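# Unplug the clipped cord from the power strip

## Task

Pull out of the power strip the plug whose cord runs through the wire clip on the strip, leave that plug away from (not touching or caught in) the wire clip, and finish with neither gripper holding any other loose object; the result must hold on its own once the robot stops.

## Robot and tools

Robot: two arms, left_arm and right_arm, each with a two-finger gripper. Calibrated base positions in the scene frame: left_arm (+0.029, +0.272, +0.008) m, right_arm (-0.048, -0.370, +0.017) m, each turned slightly about z. The names do not match image sides.

Frame: every position, orientation, velocity and target uses the scene frame. Its origin sits at table-top height halfway between the nominal bases; +x points out over the table, +z up, and left_arm is on the +y side. A gripper's fingers point along its own +z and open and close along its own y. end_effector_position is the point between the pads, roughly 1 cm short of the fingertips. Printed poses may be off by a few centimetres, more at long reach.

execute_actions(actions, cameras): actions is a list of actions run in sequence. Each action is a table of at most 15 rows, one row per 1/30 s; if fewer rows are given, the last one repeats to fill 15 steps. Every row has 14 numbers in [-1, 1]: left_arm dx, dy, dz, rx, ry, rz, opening, then right_arm the same seven, always both arms. The six pose numbers are an offset, not a pose, measured along scene axes from that arm's Hand target as it was when the action began; every row counts from that same start, not from the row before, and a later action starts from the new Hand target, so repeating an offset keeps moving. Scale: 1.0 equals 0.6 m or 180 degrees; rx, ry, rz form a single rotation vector, turning about the Hand target position. Opening is absolute: +1 fully open (0.094 m), -1 closed. All six pose zeros re-request the current Hand target; opening 0 is a real half-open command, so resend the present opening to keep a gripper as it is. cameras lists camera names, ["all"], or []; an empty actions list returns images and the scene number.

move(target, speed, blend, opening_speed, grip_force, blocking, cameras): straight-line paths for both grippers. target is one 14-number row laid out as above, or a list of up to 15 such rows; every row is an offset from the Hand targets at the start of the move, not from the previous row. All paths finish together, take at least 0.5 s and are cut off at 10 s. speed: top path speed in m/s, 0.002 to 2.9, default 0.25 (rotation up to twice that in rad/s); one value or one per target. blend: corner rounding radius in m for lists; 0 stops at each target. opening_speed: rate of the opening command per second on the -1..+1 scale, at least 0.2; use it for gentle closing. grip_force: per-pad force cap in newtons, 10 to 50, one value or one per arm; it persists, and low values close slowly. blocking=false returns after about 0.5 s while the move continues. Paths do not avoid obstacles or the other arm; fast moves lag, stray and hit harder, and a target set deeper past a contact presses harder. Route around an arm's own base rather than near it.

The move result adds a 'move:' line: done (at rest within 10 mm and 2 degrees), off_target, moving, held or fault, plus limits such as paced (pose clipped) or held (steps withheld by a check).

wait(seconds 0 to 10, cameras): lets time pass with commands held. stop(cameras): brakes a running move. zoom_image(camera, region): camera is cam_high, cam_left_wrist or cam_right_wrist; region [x0, y0, x1, y1] in pixels from the top-left, at most 504 by 504, on the newest image. finished_scene(scene): ends the scene, irreversible; make no other call after it in that reply.

Cameras: cam_high, cam_left_wrist, cam_right_wrist, each 896x504.

Result lines: end_effector_position (m) and end_effector_quat_wxyz per gripper; Hand target (the last commanded pose after clipping, the base for the next offsets); Tool commands; grip_measured (measured opening on the -1..+1 scale; a little too wide when empty, narrower than a squeezed part); grip_effort_nm (gripper motor effort, negative closing, not a pad force); Joint positions (six joints in rad, then opening in m), Joint velocities (may be omitted when all read within noise), and joint torques (offset, noisy, include arm weight). Joint ranges: waist -2.618..3.054, shoulder 0..3.142, elbow 0..3.142 (straight at 2.901), wrist pitch and yaw -1.571..1.571, wrist roll -2.094..2.094.

Behaviour: each control step limits commanded orientation to 40 degrees from the measured one. A gripper may rest a few centimetres from its Hand target through friction or load; the next command re-requests it, and you can add the missing distance as an offset. A blocked arm keeps pushing until commanded back past where its gripper sits. To release, command an opening clearly above grip_measured.

Avoid: grippers, housings or wrist cameras touching each other, or one gripper closing on the other's fingers; hard impacts with fixed or heavy objects; dropping or releasing moving parts; anything leaving the table; strain on a wrist camera cable; prolonged stretched or loaded poses, which heat motors (MOTOR HOT at 75 °C, fault fold at 90 °C). Objects may occasionally be nudged by outside pushes.

Each tool is called after ">>>" as name(argument=value, ...), one argument or row to a line, values as JSON.

## Session

>>> execute_actions(
  actions=[],
)

Scene clock: 0.00 s.
left_arm: end_effector_position=(+0.4306, +0.2957, +0.1440) grip_measured=+1.000 grip_effort_nm=n/a end_effector_quat_wxyz=(+0.661, -0.004, +0.750, +0.026) | right_arm: end_effector_position=(+0.3334, -0.3357, +0.1619) grip_measured=+1.000 grip_effort_nm=n/a end_effector_quat_wxyz=(+0.690, -0.051, +0.722, +0.003)
Joint positions: left_arm=[0.002 1.581 0.316 1.139 0.021 0.037 0.094] | right_arm=[0.135 1.573 0.223 1.303 0.02 -0.065 0.094]
Joint velocities: within noise
Joint torques (N m): no reading
Heat: left arm: 37 °C; right arm: 40 °C.
Hand target: left_arm +0.4332, +0.2959, +0.1541; +0.672, -0.004, +0.740, +0.027 | right_arm +0.3349, -0.3355, +0.1687; +0.698, -0.050, +0.714, +0.004
Tool commands: left_gripper/opening=+1.0 right_gripper/opening=+1.0

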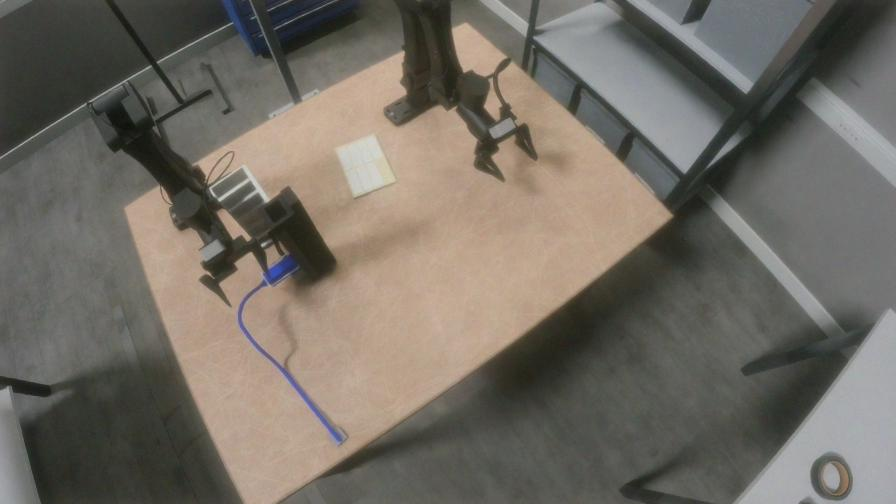

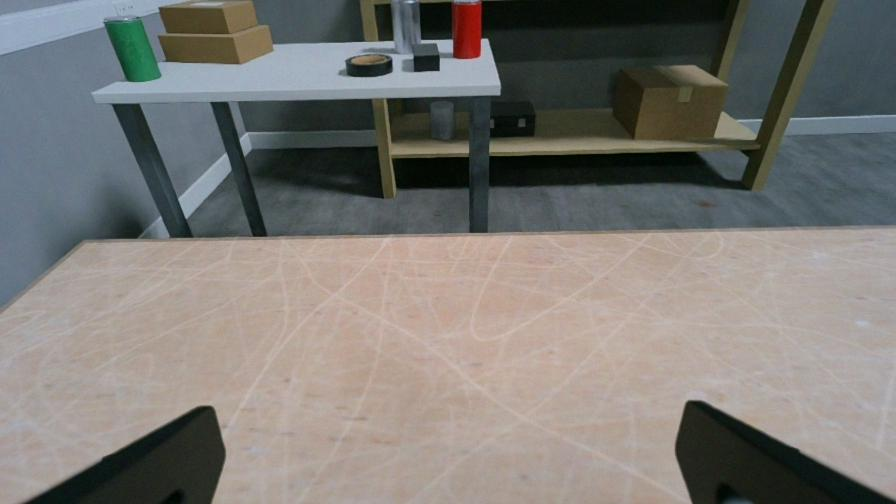

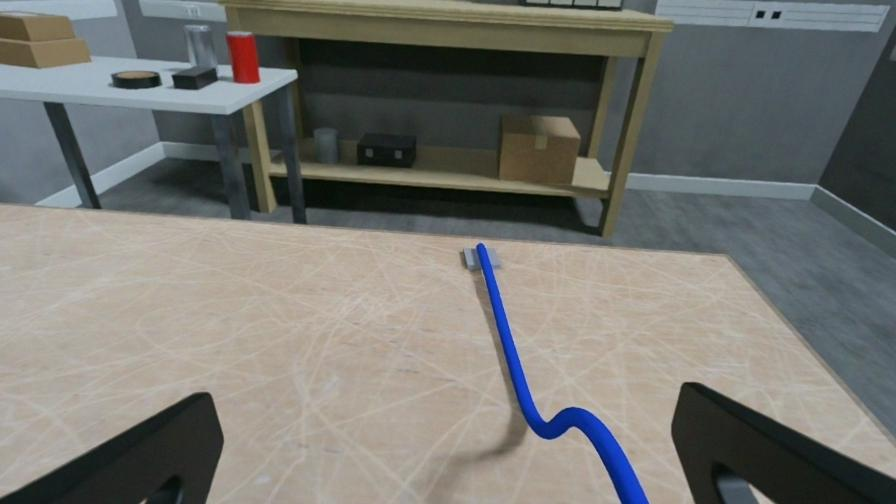

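>>> zoom_image(
  camera="cam_high",
  region=[160, 110, 420, 310],
)

>>> zoom_image(
  camera="cam_high",
  region=[200, 240, 400, 460],
)

Scaled by 1.938 from the camera's 896x504 image, which has a finer 1280x720 frame.

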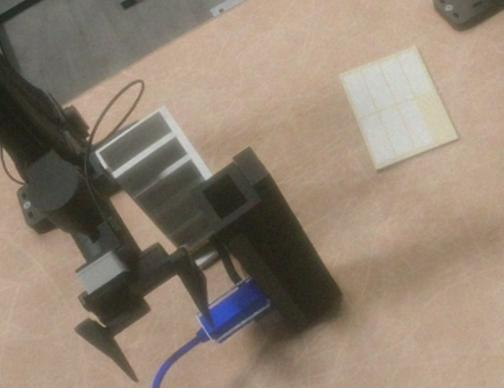

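Scaled by 2.291 from the camera's 896x504 image, which has a finer 1280x720 frame.

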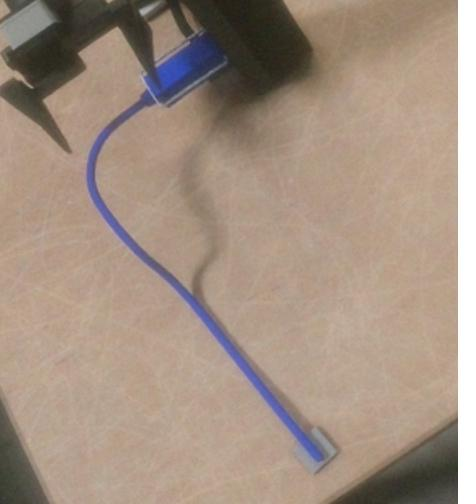

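>>> move(
  target=[
    [0,0,0,0,0,0,1,-0.1,-0.14,0.2,0,0,0,1],
    [0,0,0,0,0,0,1,-0.19,-0.14,0.2,-0.102,0.145,0.379,1],
  ],
  blend=0.03,
  cameras=["all"],
)

Scene clock: 19.77 s.
left_arm: end_effector_position=(+0.4306, +0.2957, +0.1440) grip_measured=+1.000 grip_effort_nm=0.00 end_effector_quat_wxyz=(+0.661, -0.004, +0.750, +0.026) | right_arm: end_effector_position=(+0.2207, -0.4235, +0.2709) grip_measured=+1.000 grip_effort_nm=-0.02 end_effector_quat_wxyz=(+0.432, -0.455, +0.767, +0.136)
Joint positions: left_arm=[0.002 1.581 0.316 1.139 0.021 0.037 0.094] | right_arm=[-0.722 1.465 1.422 -1.568 -0.939 -1.851 0.094]
Joint torques (N m): left_arm=[-0.06 -4.38 5.14 1.73 0.01 0.01] | right_arm=[0.65 -7.02 7.24 0.13 -0.63 -0.1]
Heat: left arm: 41 °C; right arm: 41 °C.
Hand target: left_arm +0.4332, +0.2959, +0.1541; +0.672, -0.004, +0.740, +0.027 | right_arm +0.2209, -0.4196, +0.2886; +0.392, -0.538, +0.686, +0.293
Off the commanded pose: left_arm 0.010 m, 2 deg | right_arm 0.018 m, 23 deg.
joint sent to its limit (right arm) — joint 4 (wrist pitch), lower limit. The joint targets are off in orientation, not in position.
move: off_target (right_arm)

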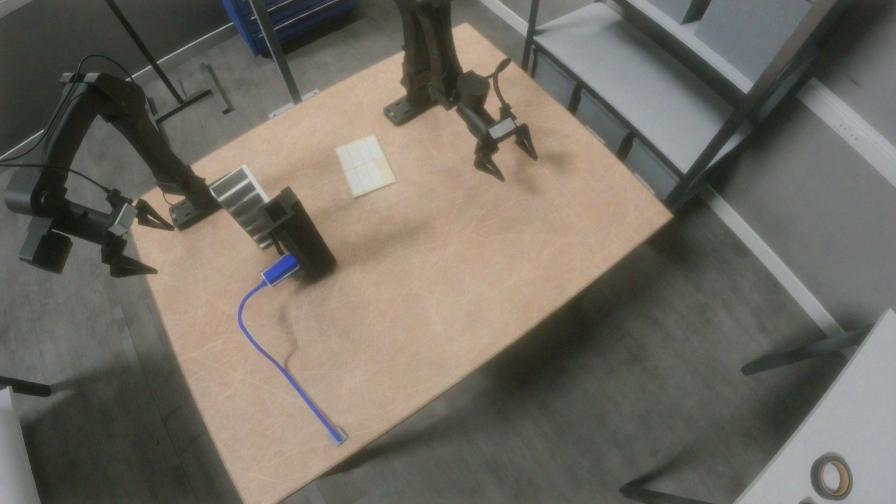

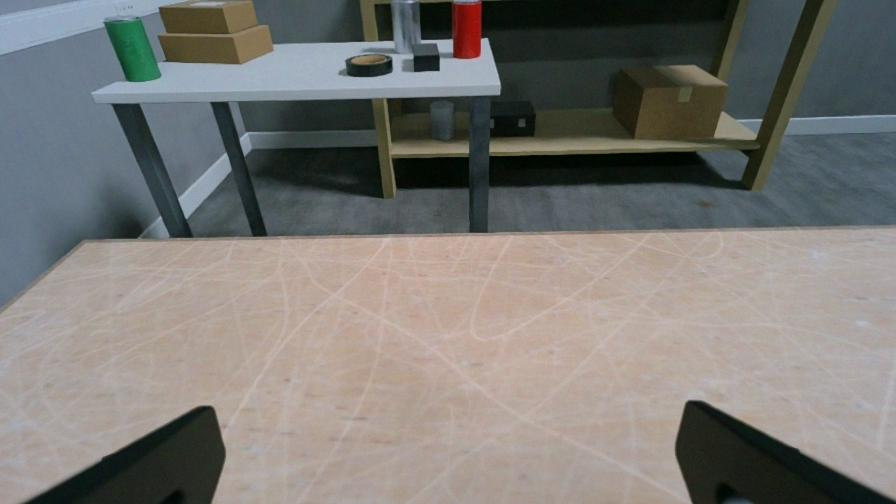

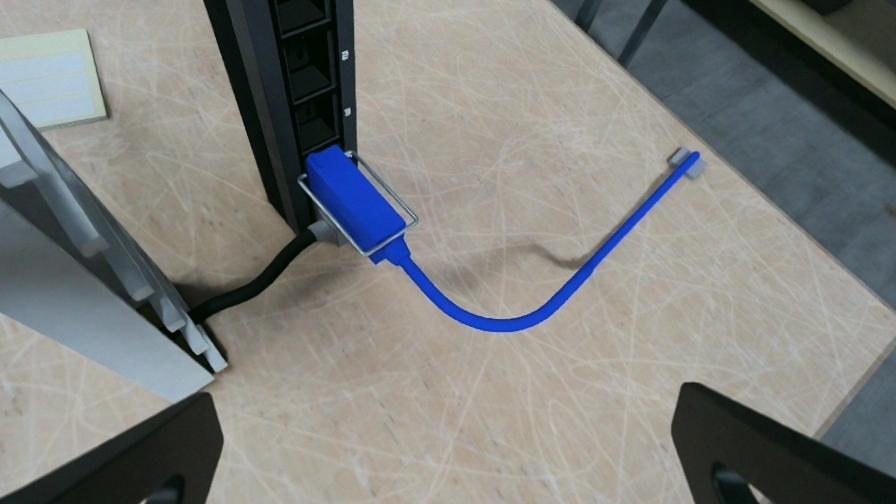

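>>> zoom_image(
  camera="cam_right_wrist",
  region=[260, 100, 460, 300],
)

Scaled by 2.520 from the camera's 896x504 image, which has a finer 1280x720 frame.

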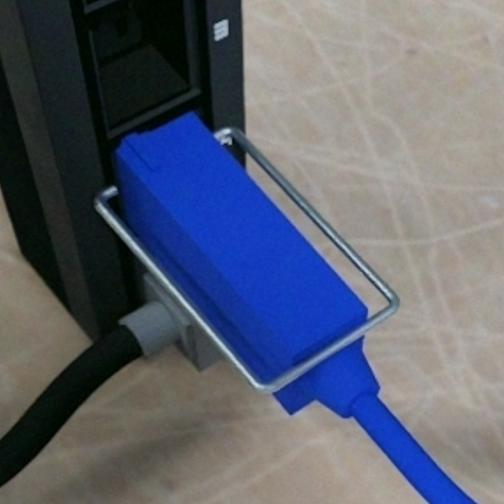

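>>> move(
  target=[0,0,0,0,0,0,1,-0.068,0.033,-0.314,0.132,-0.068,-0.165,1],
  cameras=["cam_right_wrist","cam_high"],
)

Scene clock: 83.77 s.
left_arm: end_effector_position=(+0.4306, +0.2957, +0.1440) grip_measured=+1.000 grip_effort_nm=0.00 end_effector_quat_wxyz=(+0.661, -0.004, +0.750, +0.026) | right_arm: end_effector_position=(+0.1812, -0.4011, +0.0991) grip_measured=+1.000 grip_effort_nm=-0.02 end_effector_quat_wxyz=(+0.588, -0.266, +0.733, +0.216)
Joint positions: left_arm=[0.002 1.581 0.316 1.139 0.021 0.037 0.094] | right_arm=[-0.958 1.695 0.548 -0.942 -1.319 -2.099 0.094]
Joint torques (N m): left_arm=[-0.16 -4.36 5.29 1.71 -0.02 0.02] | right_arm=[-0.49 -3.32 1.14 -0.24 -0.81 -0.07]
Heat: left arm: 45 °C; right arm: 43 °C.
Hand target: left_arm +0.4332, +0.2959, +0.1541; +0.672, -0.004, +0.740, +0.027 | right_arm +0.1802, -0.3998, +0.1002; +0.624, -0.283, +0.681, +0.259
Off the commanded pose: left_arm 0.010 m, 2 deg | right_arm 0.002 m, 9 deg.
joint sent to its limit (right arm) — joint 6 (wrist roll), lower limit. The joint targets are off in orientation, not in position.
move: off_target (right_arm)
Images, in order (width x height): cam_high 896x504, cam_right_wrist 896x504.

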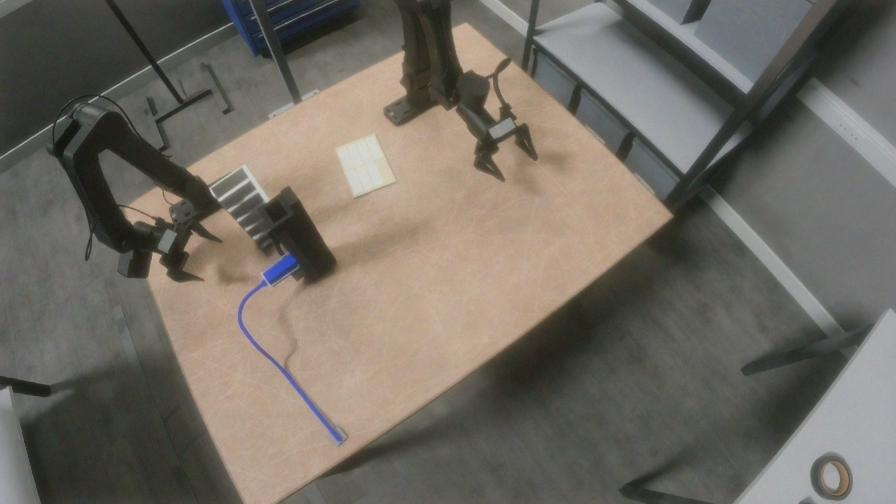

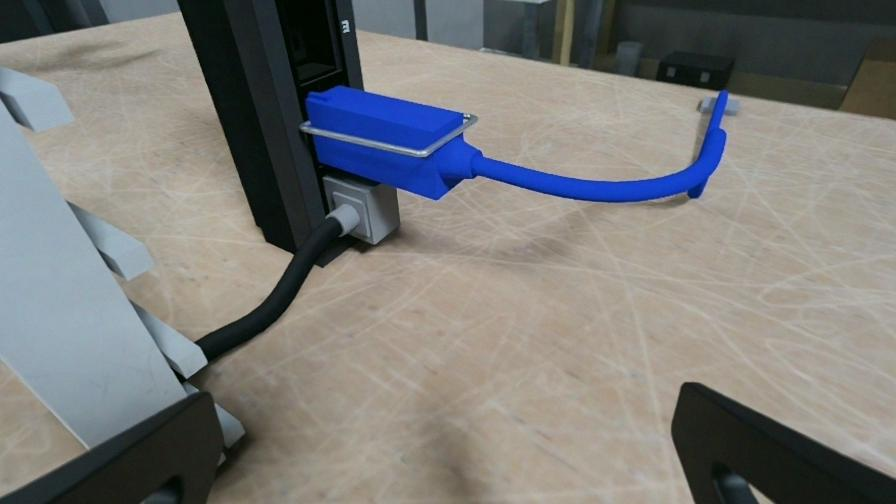

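>>> move(
  target=[
    [0,0,0,0,0,0,1,-0.017,0,0.25,0.015,-0.024,-0.138,-1],
    [0,0,0,0,0,0,1,0.05,0.04,0.25,0.03,-0.06,-0.24,-1],
  ],
  blend=0.02,
  cameras=["cam_high"],
)

Scene clock: 113.70 s.
left_arm: end_effector_position=(+0.4306, +0.2957, +0.1440) grip_measured=+1.000 grip_effort_nm=0.00 end_effector_quat_wxyz=(+0.661, -0.004, +0.750, +0.026) | right_arm: end_effector_position=(+0.2083, -0.3763, +0.2569) grip_measured=-0.987 grip_effort_nm=-0.73 end_effector_quat_wxyz=(+0.750, -0.007, +0.661, +0.014)
Joint positions: left_arm=[0.002 1.581 0.316 1.139 0.021 0.037 0.094] | right_arm=[-0.127 0.18 0.109 0.198 -0.194 0.032 0.001]
Joint torques (N m): left_arm=[0.24 -4.31 5.37 1.67 -0.02 -0.02] | right_arm=[0.59 1.92 4.44 1.76 0.07 0.04]
Heat: left arm: 46 °C; right arm: 41 °C.
Hand target: left_arm +0.4332, +0.2959, +0.1541; +0.672, -0.004, +0.740, +0.027 | right_arm +0.2101, -0.3758, +0.2502; +0.747, -0.006, +0.664, +0.016
Off the commanded pose: left_arm 0.010 m, 2 deg | right_arm 0.007 m, 0 deg.
move: done; limits=paced
Images, in order (width x height): cam_high 896x504.

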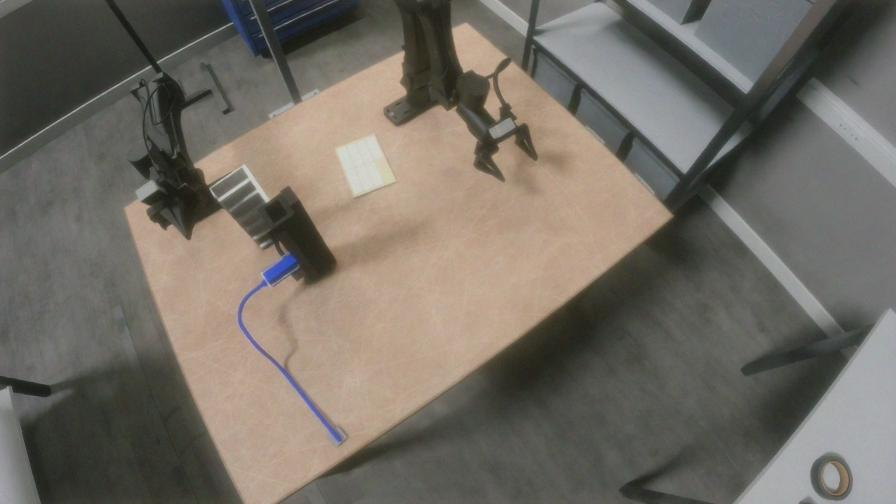

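>>> move(
  target=[
    [0,0,0,0,0,0,1,-0.05,-0.04,-0.084,-0.017,0.048,0.214,-1],
    [0,0,0,0,0,0,1,0.0165,0.04,-0.287,-0.017,0.048,0.214,-1],
  ],
  blend=0.02,
  cameras=["cam_high","cam_right_wrist"],
)

Scene clock: 121.43 s.
left_arm: end_effector_position=(+0.4306, +0.2957, +0.1440) grip_measured=+1.000 grip_effort_nm=0.00 end_effector_quat_wxyz=(+0.661, -0.004, +0.750, +0.026) | right_arm: end_effector_position=(+0.2209, -0.3549, +0.0767) grip_measured=-0.987 grip_effort_nm=-0.73 end_effector_quat_wxyz=(+0.628, -0.246, +0.694, +0.251)
Joint positions: left_arm=[0.002 1.581 0.316 1.139 0.021 0.037 0.094] | right_arm=[-0.625 2.036 0.095 1.51 -1.366 -0.384 0.001]
Joint torques (N m): left_arm=[-0.05 -4.45 5.41 1.69 0.03 0.03] | right_arm=[0.62 -3.47 -0.61 1.63 -0.24 0.05]
Heat: left arm: 46 °C; right arm: 41 °C.
Hand target: left_arm +0.4332, +0.2959, +0.1541; +0.672, -0.004, +0.740, +0.027 | right_arm +0.2201, -0.3518, +0.0781; +0.649, -0.243, +0.678, +0.244
Off the commanded pose: left_arm 0.010 m, 2 deg | right_arm 0.004 m, 3 deg.
joint sent to its limit (right arm) — joint 4 (wrist pitch), upper limit. The joint targets are off in orientation, not in position.
move: off_target (right_arm)
Images, in order (width x height): cam_high 896x504, cam_right_wrist 896x504.

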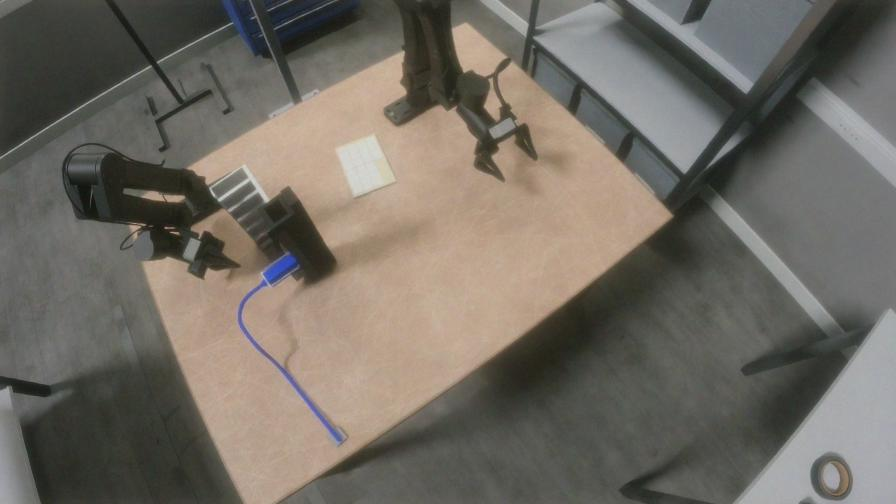

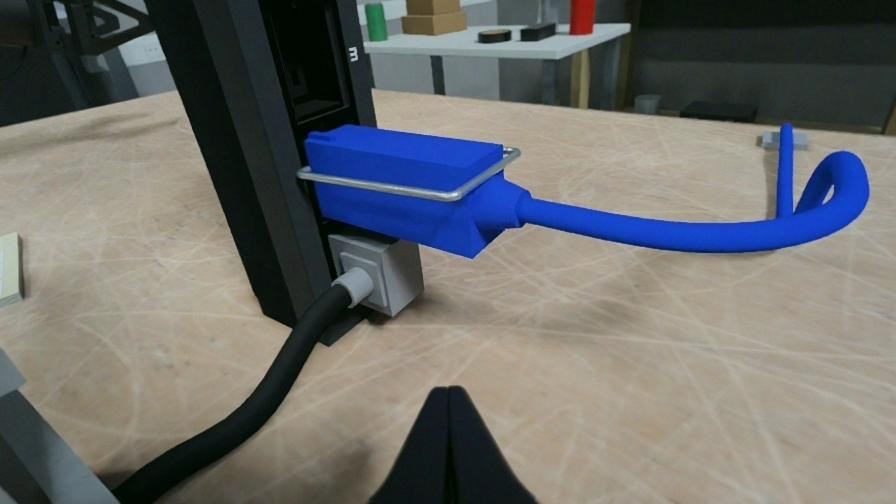

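>>> move(
  target=[0,0,0,0,0,0,1,0.103,0.085,-0.017,0,0,0,-1],
  speed=0.1,
  cameras=["cam_right_wrist"],
)

Scene clock: 133.53 s.
left_arm: end_effector_position=(+0.4306, +0.2957, +0.1440) grip_measured=+1.000 grip_effort_nm=0.00 end_effector_quat_wxyz=(+0.661, -0.004, +0.750, +0.026) | right_arm: end_effector_position=(+0.2780, -0.3017, +0.0636) grip_measured=-0.987 grip_effort_nm=-0.73 end_effector_quat_wxyz=(+0.592, -0.262, +0.719, +0.252)
Joint positions: left_arm=[0.002 1.581 0.316 1.139 0.021 0.037 0.094] | right_arm=[-0.232 2.055 0.221 1.511 -0.999 -0.222 0.001]
Joint torques (N m): left_arm=[-0.08 -4.41 5.33 1.7 0.05 0] | right_arm=[0.54 -4.27 1.46 1.86 -0.14 0.06]
Heat: left arm: 47 °C; right arm: 40 °C.
Hand target: left_arm +0.4332, +0.2959, +0.1541; +0.672, -0.004, +0.740, +0.027 | right_arm +0.2818, -0.3007, +0.0677; +0.649, -0.243, +0.678, +0.244
Off the commanded pose: left_arm 0.010 m, 2 deg | right_arm 0.006 m, 8 deg.
joint sent to its limit (right arm) — joint 4 (wrist pitch), upper limit. The joint targets are off in orientation, not in position.
move: off_target (right_arm)
Images, in order (width x height): cam_right_wrist 896x504.

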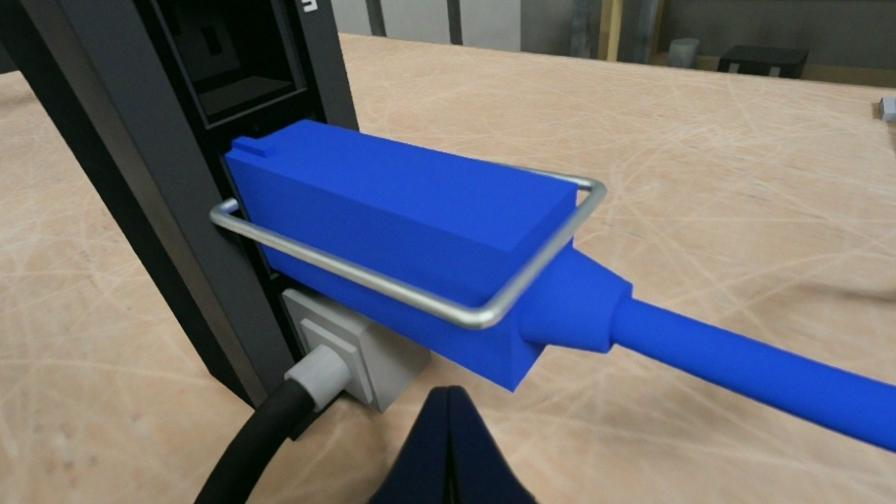

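>>> move(
  target=[0,0,0,0,0,0,1,0.015,0.0,0.025,0,0,0,-1],
  speed=0.05,
  cameras=["cam_right_wrist"],
)

Scene clock: 147.40 s.
left_arm: end_effector_position=(+0.4306, +0.2957, +0.1440) grip_measured=+1.000 grip_effort_nm=0.00 end_effector_quat_wxyz=(+0.661, -0.004, +0.750, +0.026) | right_arm: end_effector_position=(+0.2820, -0.3006, +0.0643) grip_measured=-0.987 grip_effort_nm=-0.73 end_effector_quat_wxyz=(+0.588, -0.245, +0.725, +0.263)
Joint positions: left_arm=[0.002 1.581 0.316 1.139 0.021 0.037 0.094] | right_arm=[-0.218 2.055 0.231 1.511 -0.98 -0.169 0.001]
Joint torques (N m): left_arm=[0.17 -4.26 5.07 1.73 -0.02 -0.02] | right_arm=[0.58 -8.24 1.87 1.84 -0.11 0.07]
Heat: left arm: 47 °C; right arm: 40 °C.
Hand target: left_arm +0.4332, +0.2959, +0.1541; +0.672, -0.004, +0.740, +0.027 | right_arm +0.2908, -0.3008, +0.0827; +0.649, -0.243, +0.678, +0.244
Off the commanded pose: left_arm 0.010 m, 2 deg | right_arm 0.020 m, 9 deg.
joint sent to its limit (right arm) — joint 4 (wrist pitch), upper limit. The joint targets are off in orientation, not in position.
move: off_target (right_arm)
Images, in order (width x height): cam_right_wrist 896x504.

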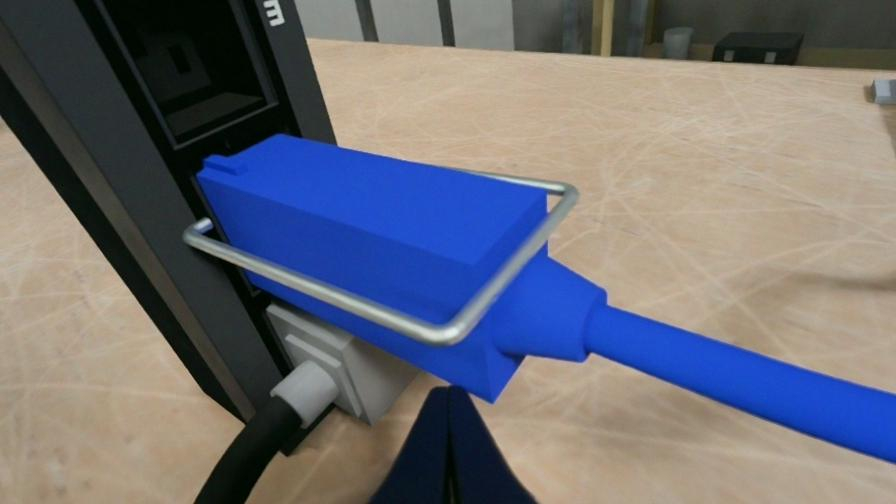

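>>> move(
  target=[0,0,0,0,0,0,1,0,0.0,0.025,0,0,0,-1],
  speed=0.05,
  cameras=["cam_right_wrist"],
)

Scene clock: 151.77 s.
left_arm: end_effector_position=(+0.4306, +0.2957, +0.1440) grip_measured=+1.000 grip_effort_nm=0.00 end_effector_quat_wxyz=(+0.661, -0.004, +0.750, +0.026) | right_arm: end_effector_position=(+0.2833, -0.2994, +0.0748) grip_measured=-0.987 grip_effort_nm=-0.73 end_effector_quat_wxyz=(+0.591, -0.238, +0.722, +0.270)
Joint positions: left_arm=[0.002 1.581 0.316 1.139 0.021 0.037 0.094] | right_arm=[-0.213 2.007 0.229 1.494 -0.98 -0.129 0.001]
Joint torques (N m): left_arm=[-0.02 -4.34 5.33 1.69 -0.01 -0.02] | right_arm=[0.66 -9.17 1.14 2.02 0.04 0.05]
Heat: left arm: 47 °C; right arm: 40 °C.
Hand target: left_arm +0.4332, +0.2959, +0.1541; +0.672, -0.004, +0.740, +0.027 | right_arm +0.2908, -0.3007, +0.0978; +0.649, -0.243, +0.678, +0.244
Off the commanded pose: left_arm 0.010 m, 2 deg | right_arm 0.024 m, 9 deg.
joint sent to its limit (right arm) — joint 4 (wrist pitch), upper limit. The joint targets are off in orientation, not in position.
move: off_target (right_arm)
Images, in order (width x height): cam_right_wrist 896x504.

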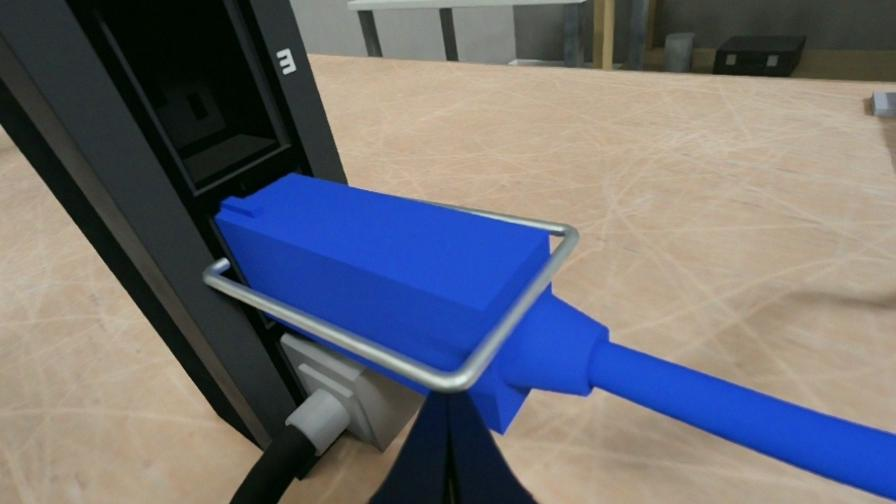

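>>> move(
  target=[0,0,0,0,0,0,1,0.005,0.0,0.05,0,0,0,-1],
  speed=0.06,
  cameras=["cam_right_wrist"],
)

Scene clock: 155.13 s.
left_arm: end_effector_position=(+0.4306, +0.2957, +0.1440) grip_measured=+1.000 grip_effort_nm=0.00 end_effector_quat_wxyz=(+0.661, -0.004, +0.750, +0.026) | right_arm: end_effector_position=(+0.2847, -0.2970, +0.1011) grip_measured=-0.987 grip_effort_nm=-0.73 end_effector_quat_wxyz=(+0.606, -0.228, +0.710, +0.278)
Joint positions: left_arm=[0.002 1.581 0.316 1.139 0.021 0.037 0.094] | right_arm=[-0.202 1.9 0.217 1.484 -0.972 -0.046 0.001]
Joint torques (N m): left_arm=[0.05 -4.3 5.16 1.74 -0.02 -0.01] | right_arm=[0.47 -8.88 2.11 2.14 0.22 0.07]
Heat: left arm: 47 °C; right arm: 40 °C.
Hand target: left_arm +0.4332, +0.2959, +0.1541; +0.672, -0.004, +0.740, +0.027 | right_arm +0.2938, -0.3008, +0.1278; +0.649, -0.243, +0.678, +0.244
Off the commanded pose: left_arm 0.010 m, 2 deg | right_arm 0.028 m, 7 deg.
joint sent to its limit (right arm) — joint 4 (wrist pitch), upper limit. The joint targets still meet the commanded pose.
move: off_target (right_arm)
Images, in order (width x height): cam_right_wrist 896x504.

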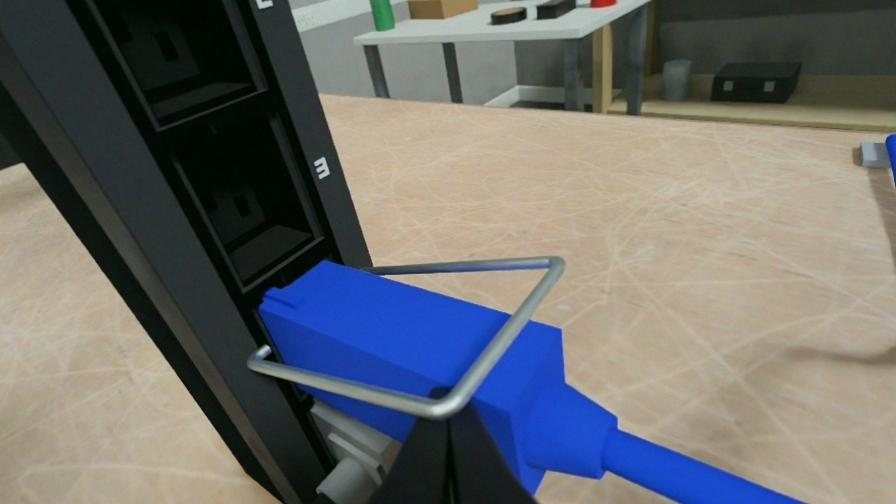

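>>> move(
  target=[
    [0,0,0,0,0,0,1,0.008,0.02,0.04,0,0,0,-1],
    [0,0,0,0,0,0,1,0.012,0.055,0.075,0,0,0,-1],
  ],
  speed=0.06,
  blend=0.01,
  cameras=["cam_right_wrist"],
)

Scene clock: 160.93 s.
left_arm: end_effector_position=(+0.4306, +0.2957, +0.1440) grip_measured=+1.000 grip_effort_nm=0.00 end_effector_quat_wxyz=(+0.661, -0.004, +0.750, +0.026) | right_arm: end_effector_position=(+0.2950, -0.2690, +0.1565) grip_measured=-0.987 grip_effort_nm=-0.73 end_effector_quat_wxyz=(+0.632, -0.235, +0.694, +0.252)
Joint positions: left_arm=[0.002 1.581 0.316 1.139 0.021 0.037 0.094] | right_arm=[-0.043 1.563 0.244 1.215 -0.785 -0.022 0.001]
Joint torques (N m): left_arm=[-0.01 -4.41 5.41 1.69 0 0.02] | right_arm=[0.49 -6.45 5.29 1.45 -0.01 0]
Heat: left arm: 47 °C; right arm: 40 °C.
Hand target: left_arm +0.4332, +0.2959, +0.1541; +0.672, -0.004, +0.740, +0.027 | right_arm +0.3010, -0.2679, +0.1728; +0.649, -0.243, +0.678, +0.244
Off the commanded pose: left_arm 0.010 m, 2 deg | right_arm 0.017 m, 3 deg.
move: off_target (right_arm)
Images, in order (width x height): cam_right_wrist 896x504.

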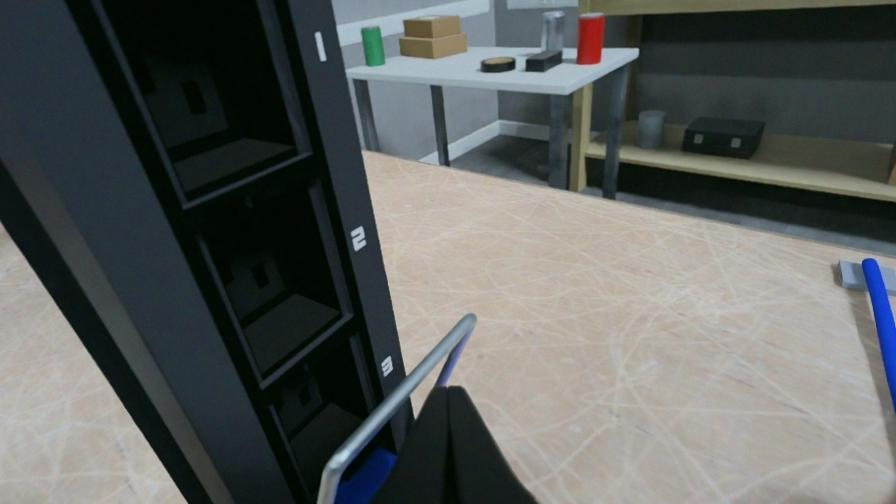

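>>> move(
  target=[0,0,0,0,0,0,1,0.0,0.065,0.0,0,0,0,-1],
  speed=0.06,
  cameras=["cam_right_wrist"],
)

Scene clock: 164.13 s.
left_arm: end_effector_position=(+0.4306, +0.2957, +0.1440) grip_measured=+1.000 grip_effort_nm=0.00 end_effector_quat_wxyz=(+0.661, -0.004, +0.750, +0.026) | right_arm: end_effector_position=(+0.2951, -0.2326, +0.1542) grip_measured=-0.987 grip_effort_nm=-0.73 end_effector_quat_wxyz=(+0.630, -0.236, +0.698, +0.246)
Joint positions: left_arm=[0.002 1.581 0.316 1.139 0.021 0.037 0.094] | right_arm=[0.138 1.563 0.244 1.215 -0.598 -0.013 0.001]
Joint torques (N m): left_arm=[0.13 -4.37 5.26 1.72 0.09 -0.03] | right_arm=[0.81 -6.05 5.44 1.64 -0.05 0.03]
Heat: left arm: 47 °C; right arm: 40 °C.
Hand target: left_arm +0.4332, +0.2959, +0.1541; +0.672, -0.004, +0.740, +0.027 | right_arm +0.3010, -0.2288, +0.1728; +0.649, -0.243, +0.678, +0.244
Off the commanded pose: left_arm 0.010 m, 2 deg | right_arm 0.020 m, 3 deg.
move: off_target (right_arm)
Images, in order (width x height): cam_right_wrist 896x504.

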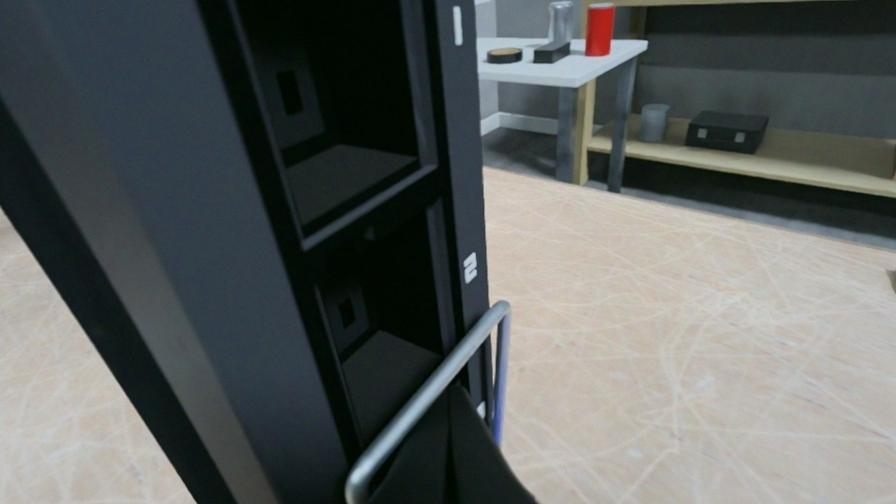

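>>> move(
  target=[
    [0,0,0,0,0,0,1,0.0,0.025,0,0,0,0,-1],
    [0,0,0,0,0,0,1,-0.1,-0.09,0.1,0,0,0,-1],
    [0,0,0,0,0,0,1,0.0,-0.12,0.13,0.199,0.535,-0.517,0.0],
  ],
  speed=[0.06,0.25,0.35],
  blend=[0,0.03,0],
  cameras=["cam_right_wrist","cam_high"],
)

Scene clock: 188.03 s.
left_arm: end_effector_position=(+0.4306, +0.2957, +0.1440) grip_measured=+1.000 grip_effort_nm=0.00 end_effector_quat_wxyz=(+0.661, -0.004, +0.750, +0.026) | right_arm: end_effector_position=(+0.2961, -0.2997, +0.2473) grip_measured=-0.003 grip_effort_nm=0.15 end_effector_quat_wxyz=(+0.054, +0.647, +0.757, +0.067)
Joint positions: left_arm=[0.002 1.581 0.316 1.139 0.021 0.037 0.094] | right_arm=[0.237 1.79 1.962 -1.57 0.001 1.613 0.047]
Joint torques (N m): left_arm=[-0.02 -4.41 5.33 1.73 0.07 -0.03] | right_arm=[-0.57 -5.94 7.04 0.46 -0.03 0.12]
Heat: left arm: 48 °C; right arm: 42 °C.
Hand target: left_arm +0.4332, +0.2959, +0.1541; +0.672, -0.004, +0.740, +0.027 | right_arm +0.3010, -0.3008, +0.2508; +0.000, +0.656, +0.755, +0.001
Off the commanded pose: left_arm 0.010 m, 2 deg | right_arm 0.006 m, 10 deg.
joint sent to its limit (right arm) — joint 4 (wrist pitch), lower limit. The joint targets are off in orientation, not in position.
move: off_target (right_arm); target 3's new opening was sent with right_arm's hand 0.006 m and 10 deg from that target
Images, in order (width x height): cam_high 896x504, cam_right_wrist 896x504.

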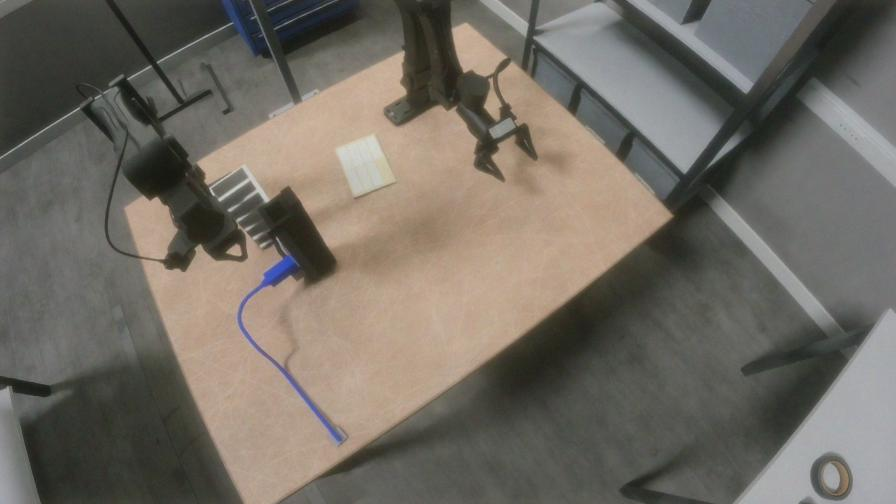

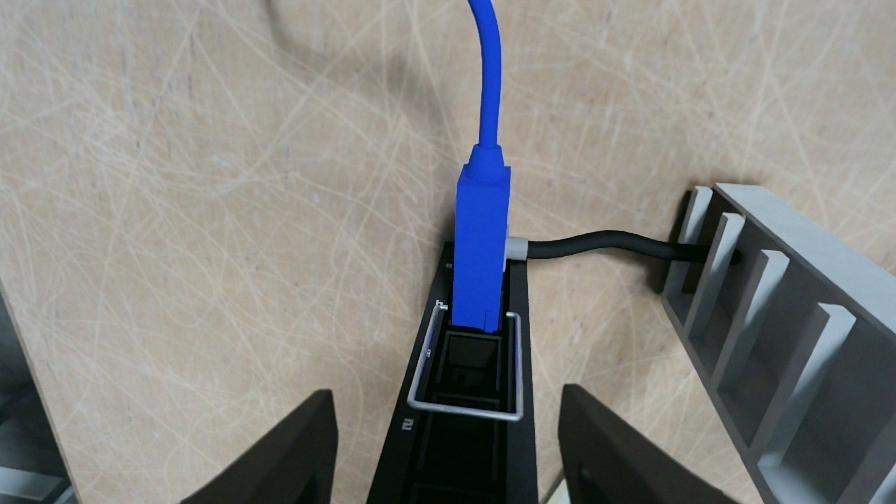

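>>> move(
  target=[0,0,0,0,0,0,1,0.0117,0.0363,-0.2,0,0,0,0.1],
  speed=0.2,
  cameras=["cam_right_wrist"],
)

Scene clock: 194.80 s.
left_arm: end_effector_position=(+0.4306, +0.2957, +0.1440) grip_measured=+1.000 grip_effort_nm=0.00 end_effector_quat_wxyz=(+0.661, -0.004, +0.750, +0.026) | right_arm: end_effector_position=(+0.3098, -0.2807, +0.1370) grip_measured=+0.097 grip_effort_nm=0.14 end_effector_quat_wxyz=(+0.005, +0.654, +0.756, +0.008)
Joint positions: left_arm=[0.002 1.581 0.316 1.139 0.021 0.037 0.094] | right_arm=[0.279 1.928 1.707 -1.331 -0.001 1.666 0.052]
Joint torques (N m): left_arm=[0.13 -4.36 5.42 1.7 -0.01 -0.05] | right_arm=[0.44 -7.84 4.16 0.32 0 0.1]
Heat: left arm: 48 °C; right arm: 43 °C.
Hand target: left_arm +0.4332, +0.2959, +0.1541; +0.672, -0.004, +0.740, +0.027 | right_arm +0.3081, -0.2790, +0.1308; +0.000, +0.656, +0.755, +0.001
Off the commanded pose: left_arm 0.010 m, 2 deg | right_arm 0.007 m, 1 deg.
move: done
Images, in order (width x height): cam_right_wrist 896x504.

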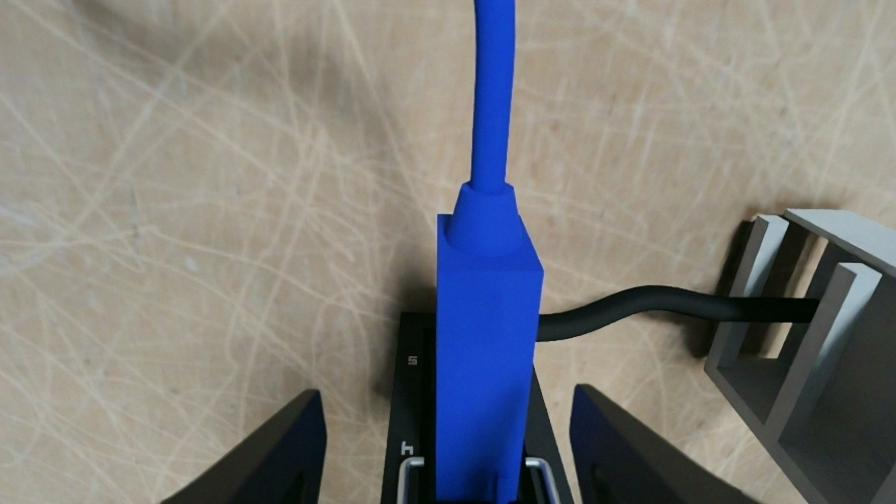

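>>> move(
  target=[0,0,0,0,0,0,1,-0.0167,-0.005,-0.092,0,0,0,0.1],
  speed=0.1,
  cameras=["cam_right_wrist"],
)

Scene clock: 203.33 s.
left_arm: end_effector_position=(+0.4306, +0.2957, +0.1440) grip_measured=+1.000 grip_effort_nm=0.00 end_effector_quat_wxyz=(+0.661, -0.004, +0.750, +0.026) | right_arm: end_effector_position=(+0.3014, -0.2828, +0.0777) grip_measured=+0.097 grip_effort_nm=0.15 end_effector_quat_wxyz=(+0.002, +0.654, +0.756, +0.003)
Joint positions: left_arm=[0.002 1.581 0.316 1.139 0.021 0.037 0.094] | right_arm=[0.279 1.928 1.47 -1.105 -0.001 1.666 0.052]
Joint torques (N m): left_arm=[0.1 -4.49 5.22 1.72 0.05 -0.02] | right_arm=[0.39 -8.95 3.54 0.35 -0.03 0.11]
Heat: left arm: 48 °C; right arm: 42 °C.
Hand target: left_arm +0.4332, +0.2959, +0.1541; +0.672, -0.004, +0.740, +0.027 | right_arm +0.2980, -0.2821, +0.0756; +0.000, +0.656, +0.755, +0.001
Off the commanded pose: left_arm 0.010 m, 2 deg | right_arm 0.004 m, 0 deg.
move: done
Images, in order (width x height): cam_right_wrist 896x504.

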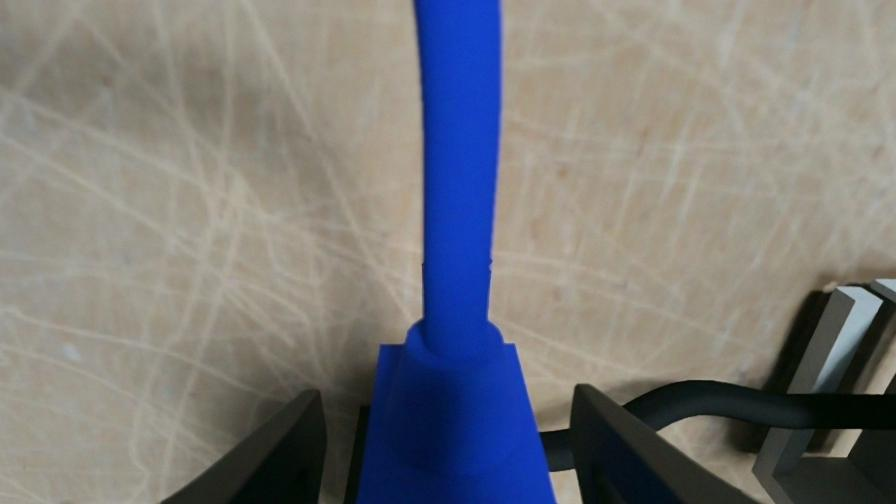

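>>> move(
  target=[
    [0,0,0,0,0,0,1,0.005,0,0,0,0,0,-0.6],
    [0,0,0,0,0,0,1,0.025,-0.17,0.006,0,0,0,-0.6],
  ],
  speed=[0.1,0.1],
  opening_speed=0.6,
  cameras=["cam_right_wrist","cam_high"],
)

Scene clock: 209.33 s.
left_arm: end_effector_position=(+0.4306, +0.2957, +0.1440) grip_measured=+1.000 grip_effort_nm=0.00 end_effector_quat_wxyz=(+0.661, -0.004, +0.750, +0.026) | right_arm: end_effector_position=(+0.3059, -0.2909, +0.0824) grip_measured=-0.491 grip_effort_nm=-1.05 end_effector_quat_wxyz=(-0.089, +0.632, +0.764, +0.095)
Joint positions: left_arm=[0.002 1.581 0.316 1.139 0.021 0.037 0.094] | right_arm=[0.127 1.928 1.465 -1.101 -0.26 1.47 0.024]
Joint torques (N m): left_arm=[0.08 -4.56 5.15 1.68 0.04 0] | right_arm=[-8.94 -9.33 5.76 -0.12 2.42 -0.6]
Heat: left arm: 48 °C; right arm: 41 °C.
Hand target: left_arm +0.4332, +0.2959, +0.1541; +0.672, -0.004, +0.740, +0.027 | right_arm +0.3130, -0.3841, +0.0792; +0.000, +0.656, +0.755, +0.001
Off the commanded pose: left_arm 0.010 m, 2 deg | right_arm 0.093 m, 15 deg.
move: off_target (right_arm)
Images, in order (width x height): cam_high 896x504, cam_right_wrist 896x504.

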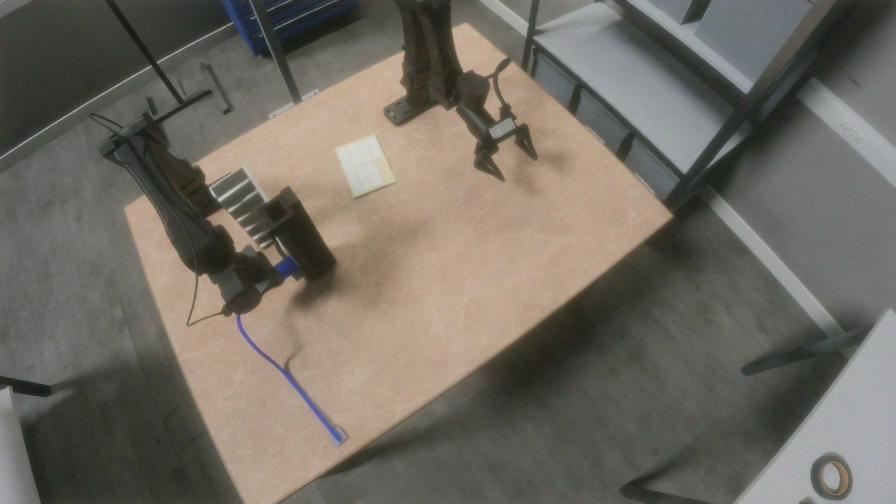

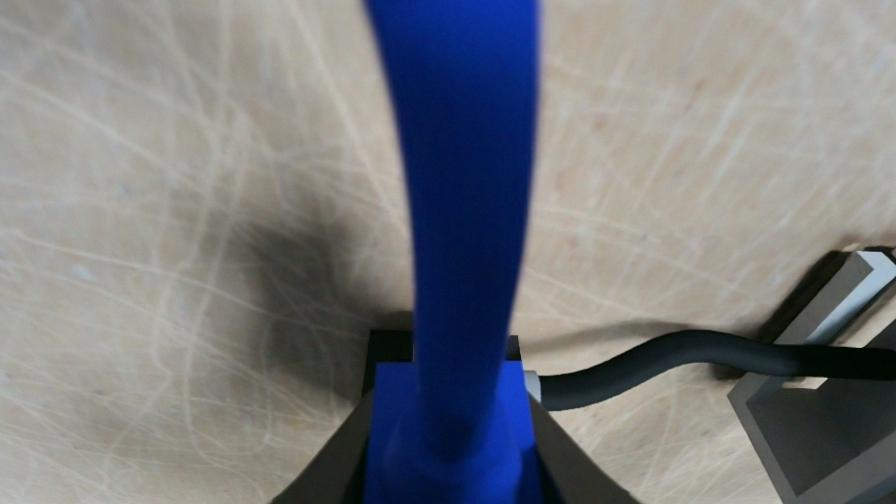

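>>> move(
  target=[0,0,0,0,0,0,-0.65,0,-0.07,0,0,0,0,-0.65],
  speed=0.1,
  cameras=["cam_right_wrist","cam_high"],
)

Scene clock: 213.83 s.
left_arm: end_effector_position=(+0.4306, +0.2957, +0.1440) grip_measured=-0.647 grip_effort_nm=-0.15 end_effector_quat_wxyz=(+0.661, -0.004, +0.750, +0.026) | right_arm: end_effector_position=(+0.3134, -0.4158, +0.0769) grip_measured=-0.491 grip_effort_nm=-1.05 end_effector_quat_wxyz=(-0.003, +0.647, +0.762, +0.021)
Joint positions: left_arm=[0.002 1.581 0.316 1.139 0.021 0.037 0.017] | right_arm=[-0.11 1.936 1.476 -1.094 -0.039 1.259 0.024]
Joint torques (N m): left_arm=[-0.01 -4.63 5.24 1.68 0.03 0] | right_arm=[-0.64 -7.53 6.95 0.02 0.36 0.12]
Heat: left arm: 49 °C; right arm: 41 °C.
Hand target: left_arm +0.4332, +0.2959, +0.1541; +0.672, -0.004, +0.740, +0.027 | right_arm +0.3130, -0.4260, +0.0792; +0.000, +0.656, +0.755, +0.001
Off the commanded pose: left_arm 0.010 m, 2 deg | right_arm 0.011 m, 3 deg.
move: off_target (right_arm)
Images, in order (width x height): cam_high 896x504, cam_right_wrist 896x504.

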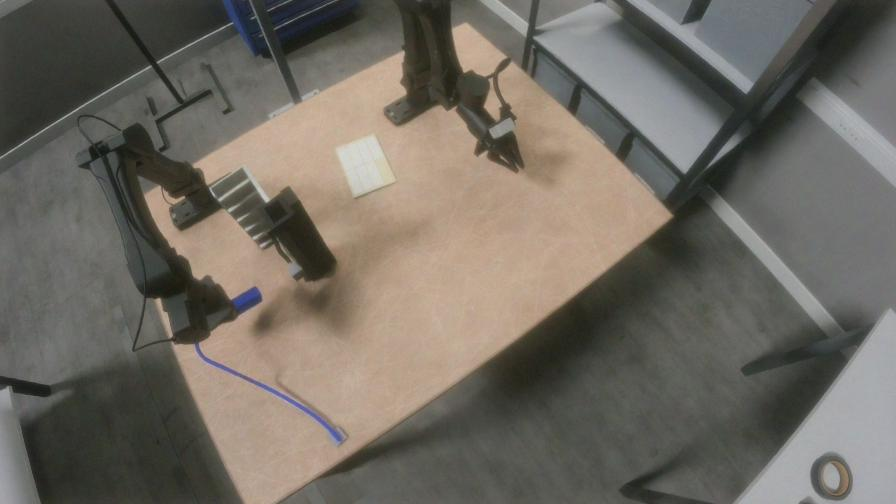

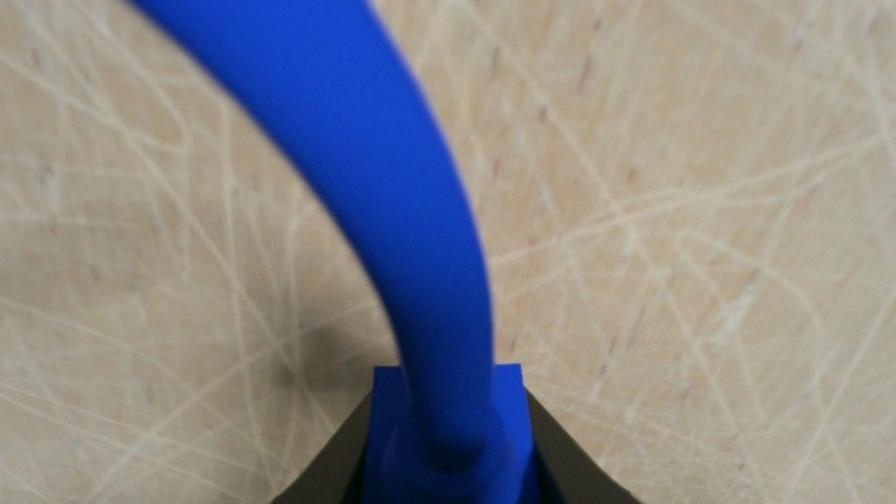

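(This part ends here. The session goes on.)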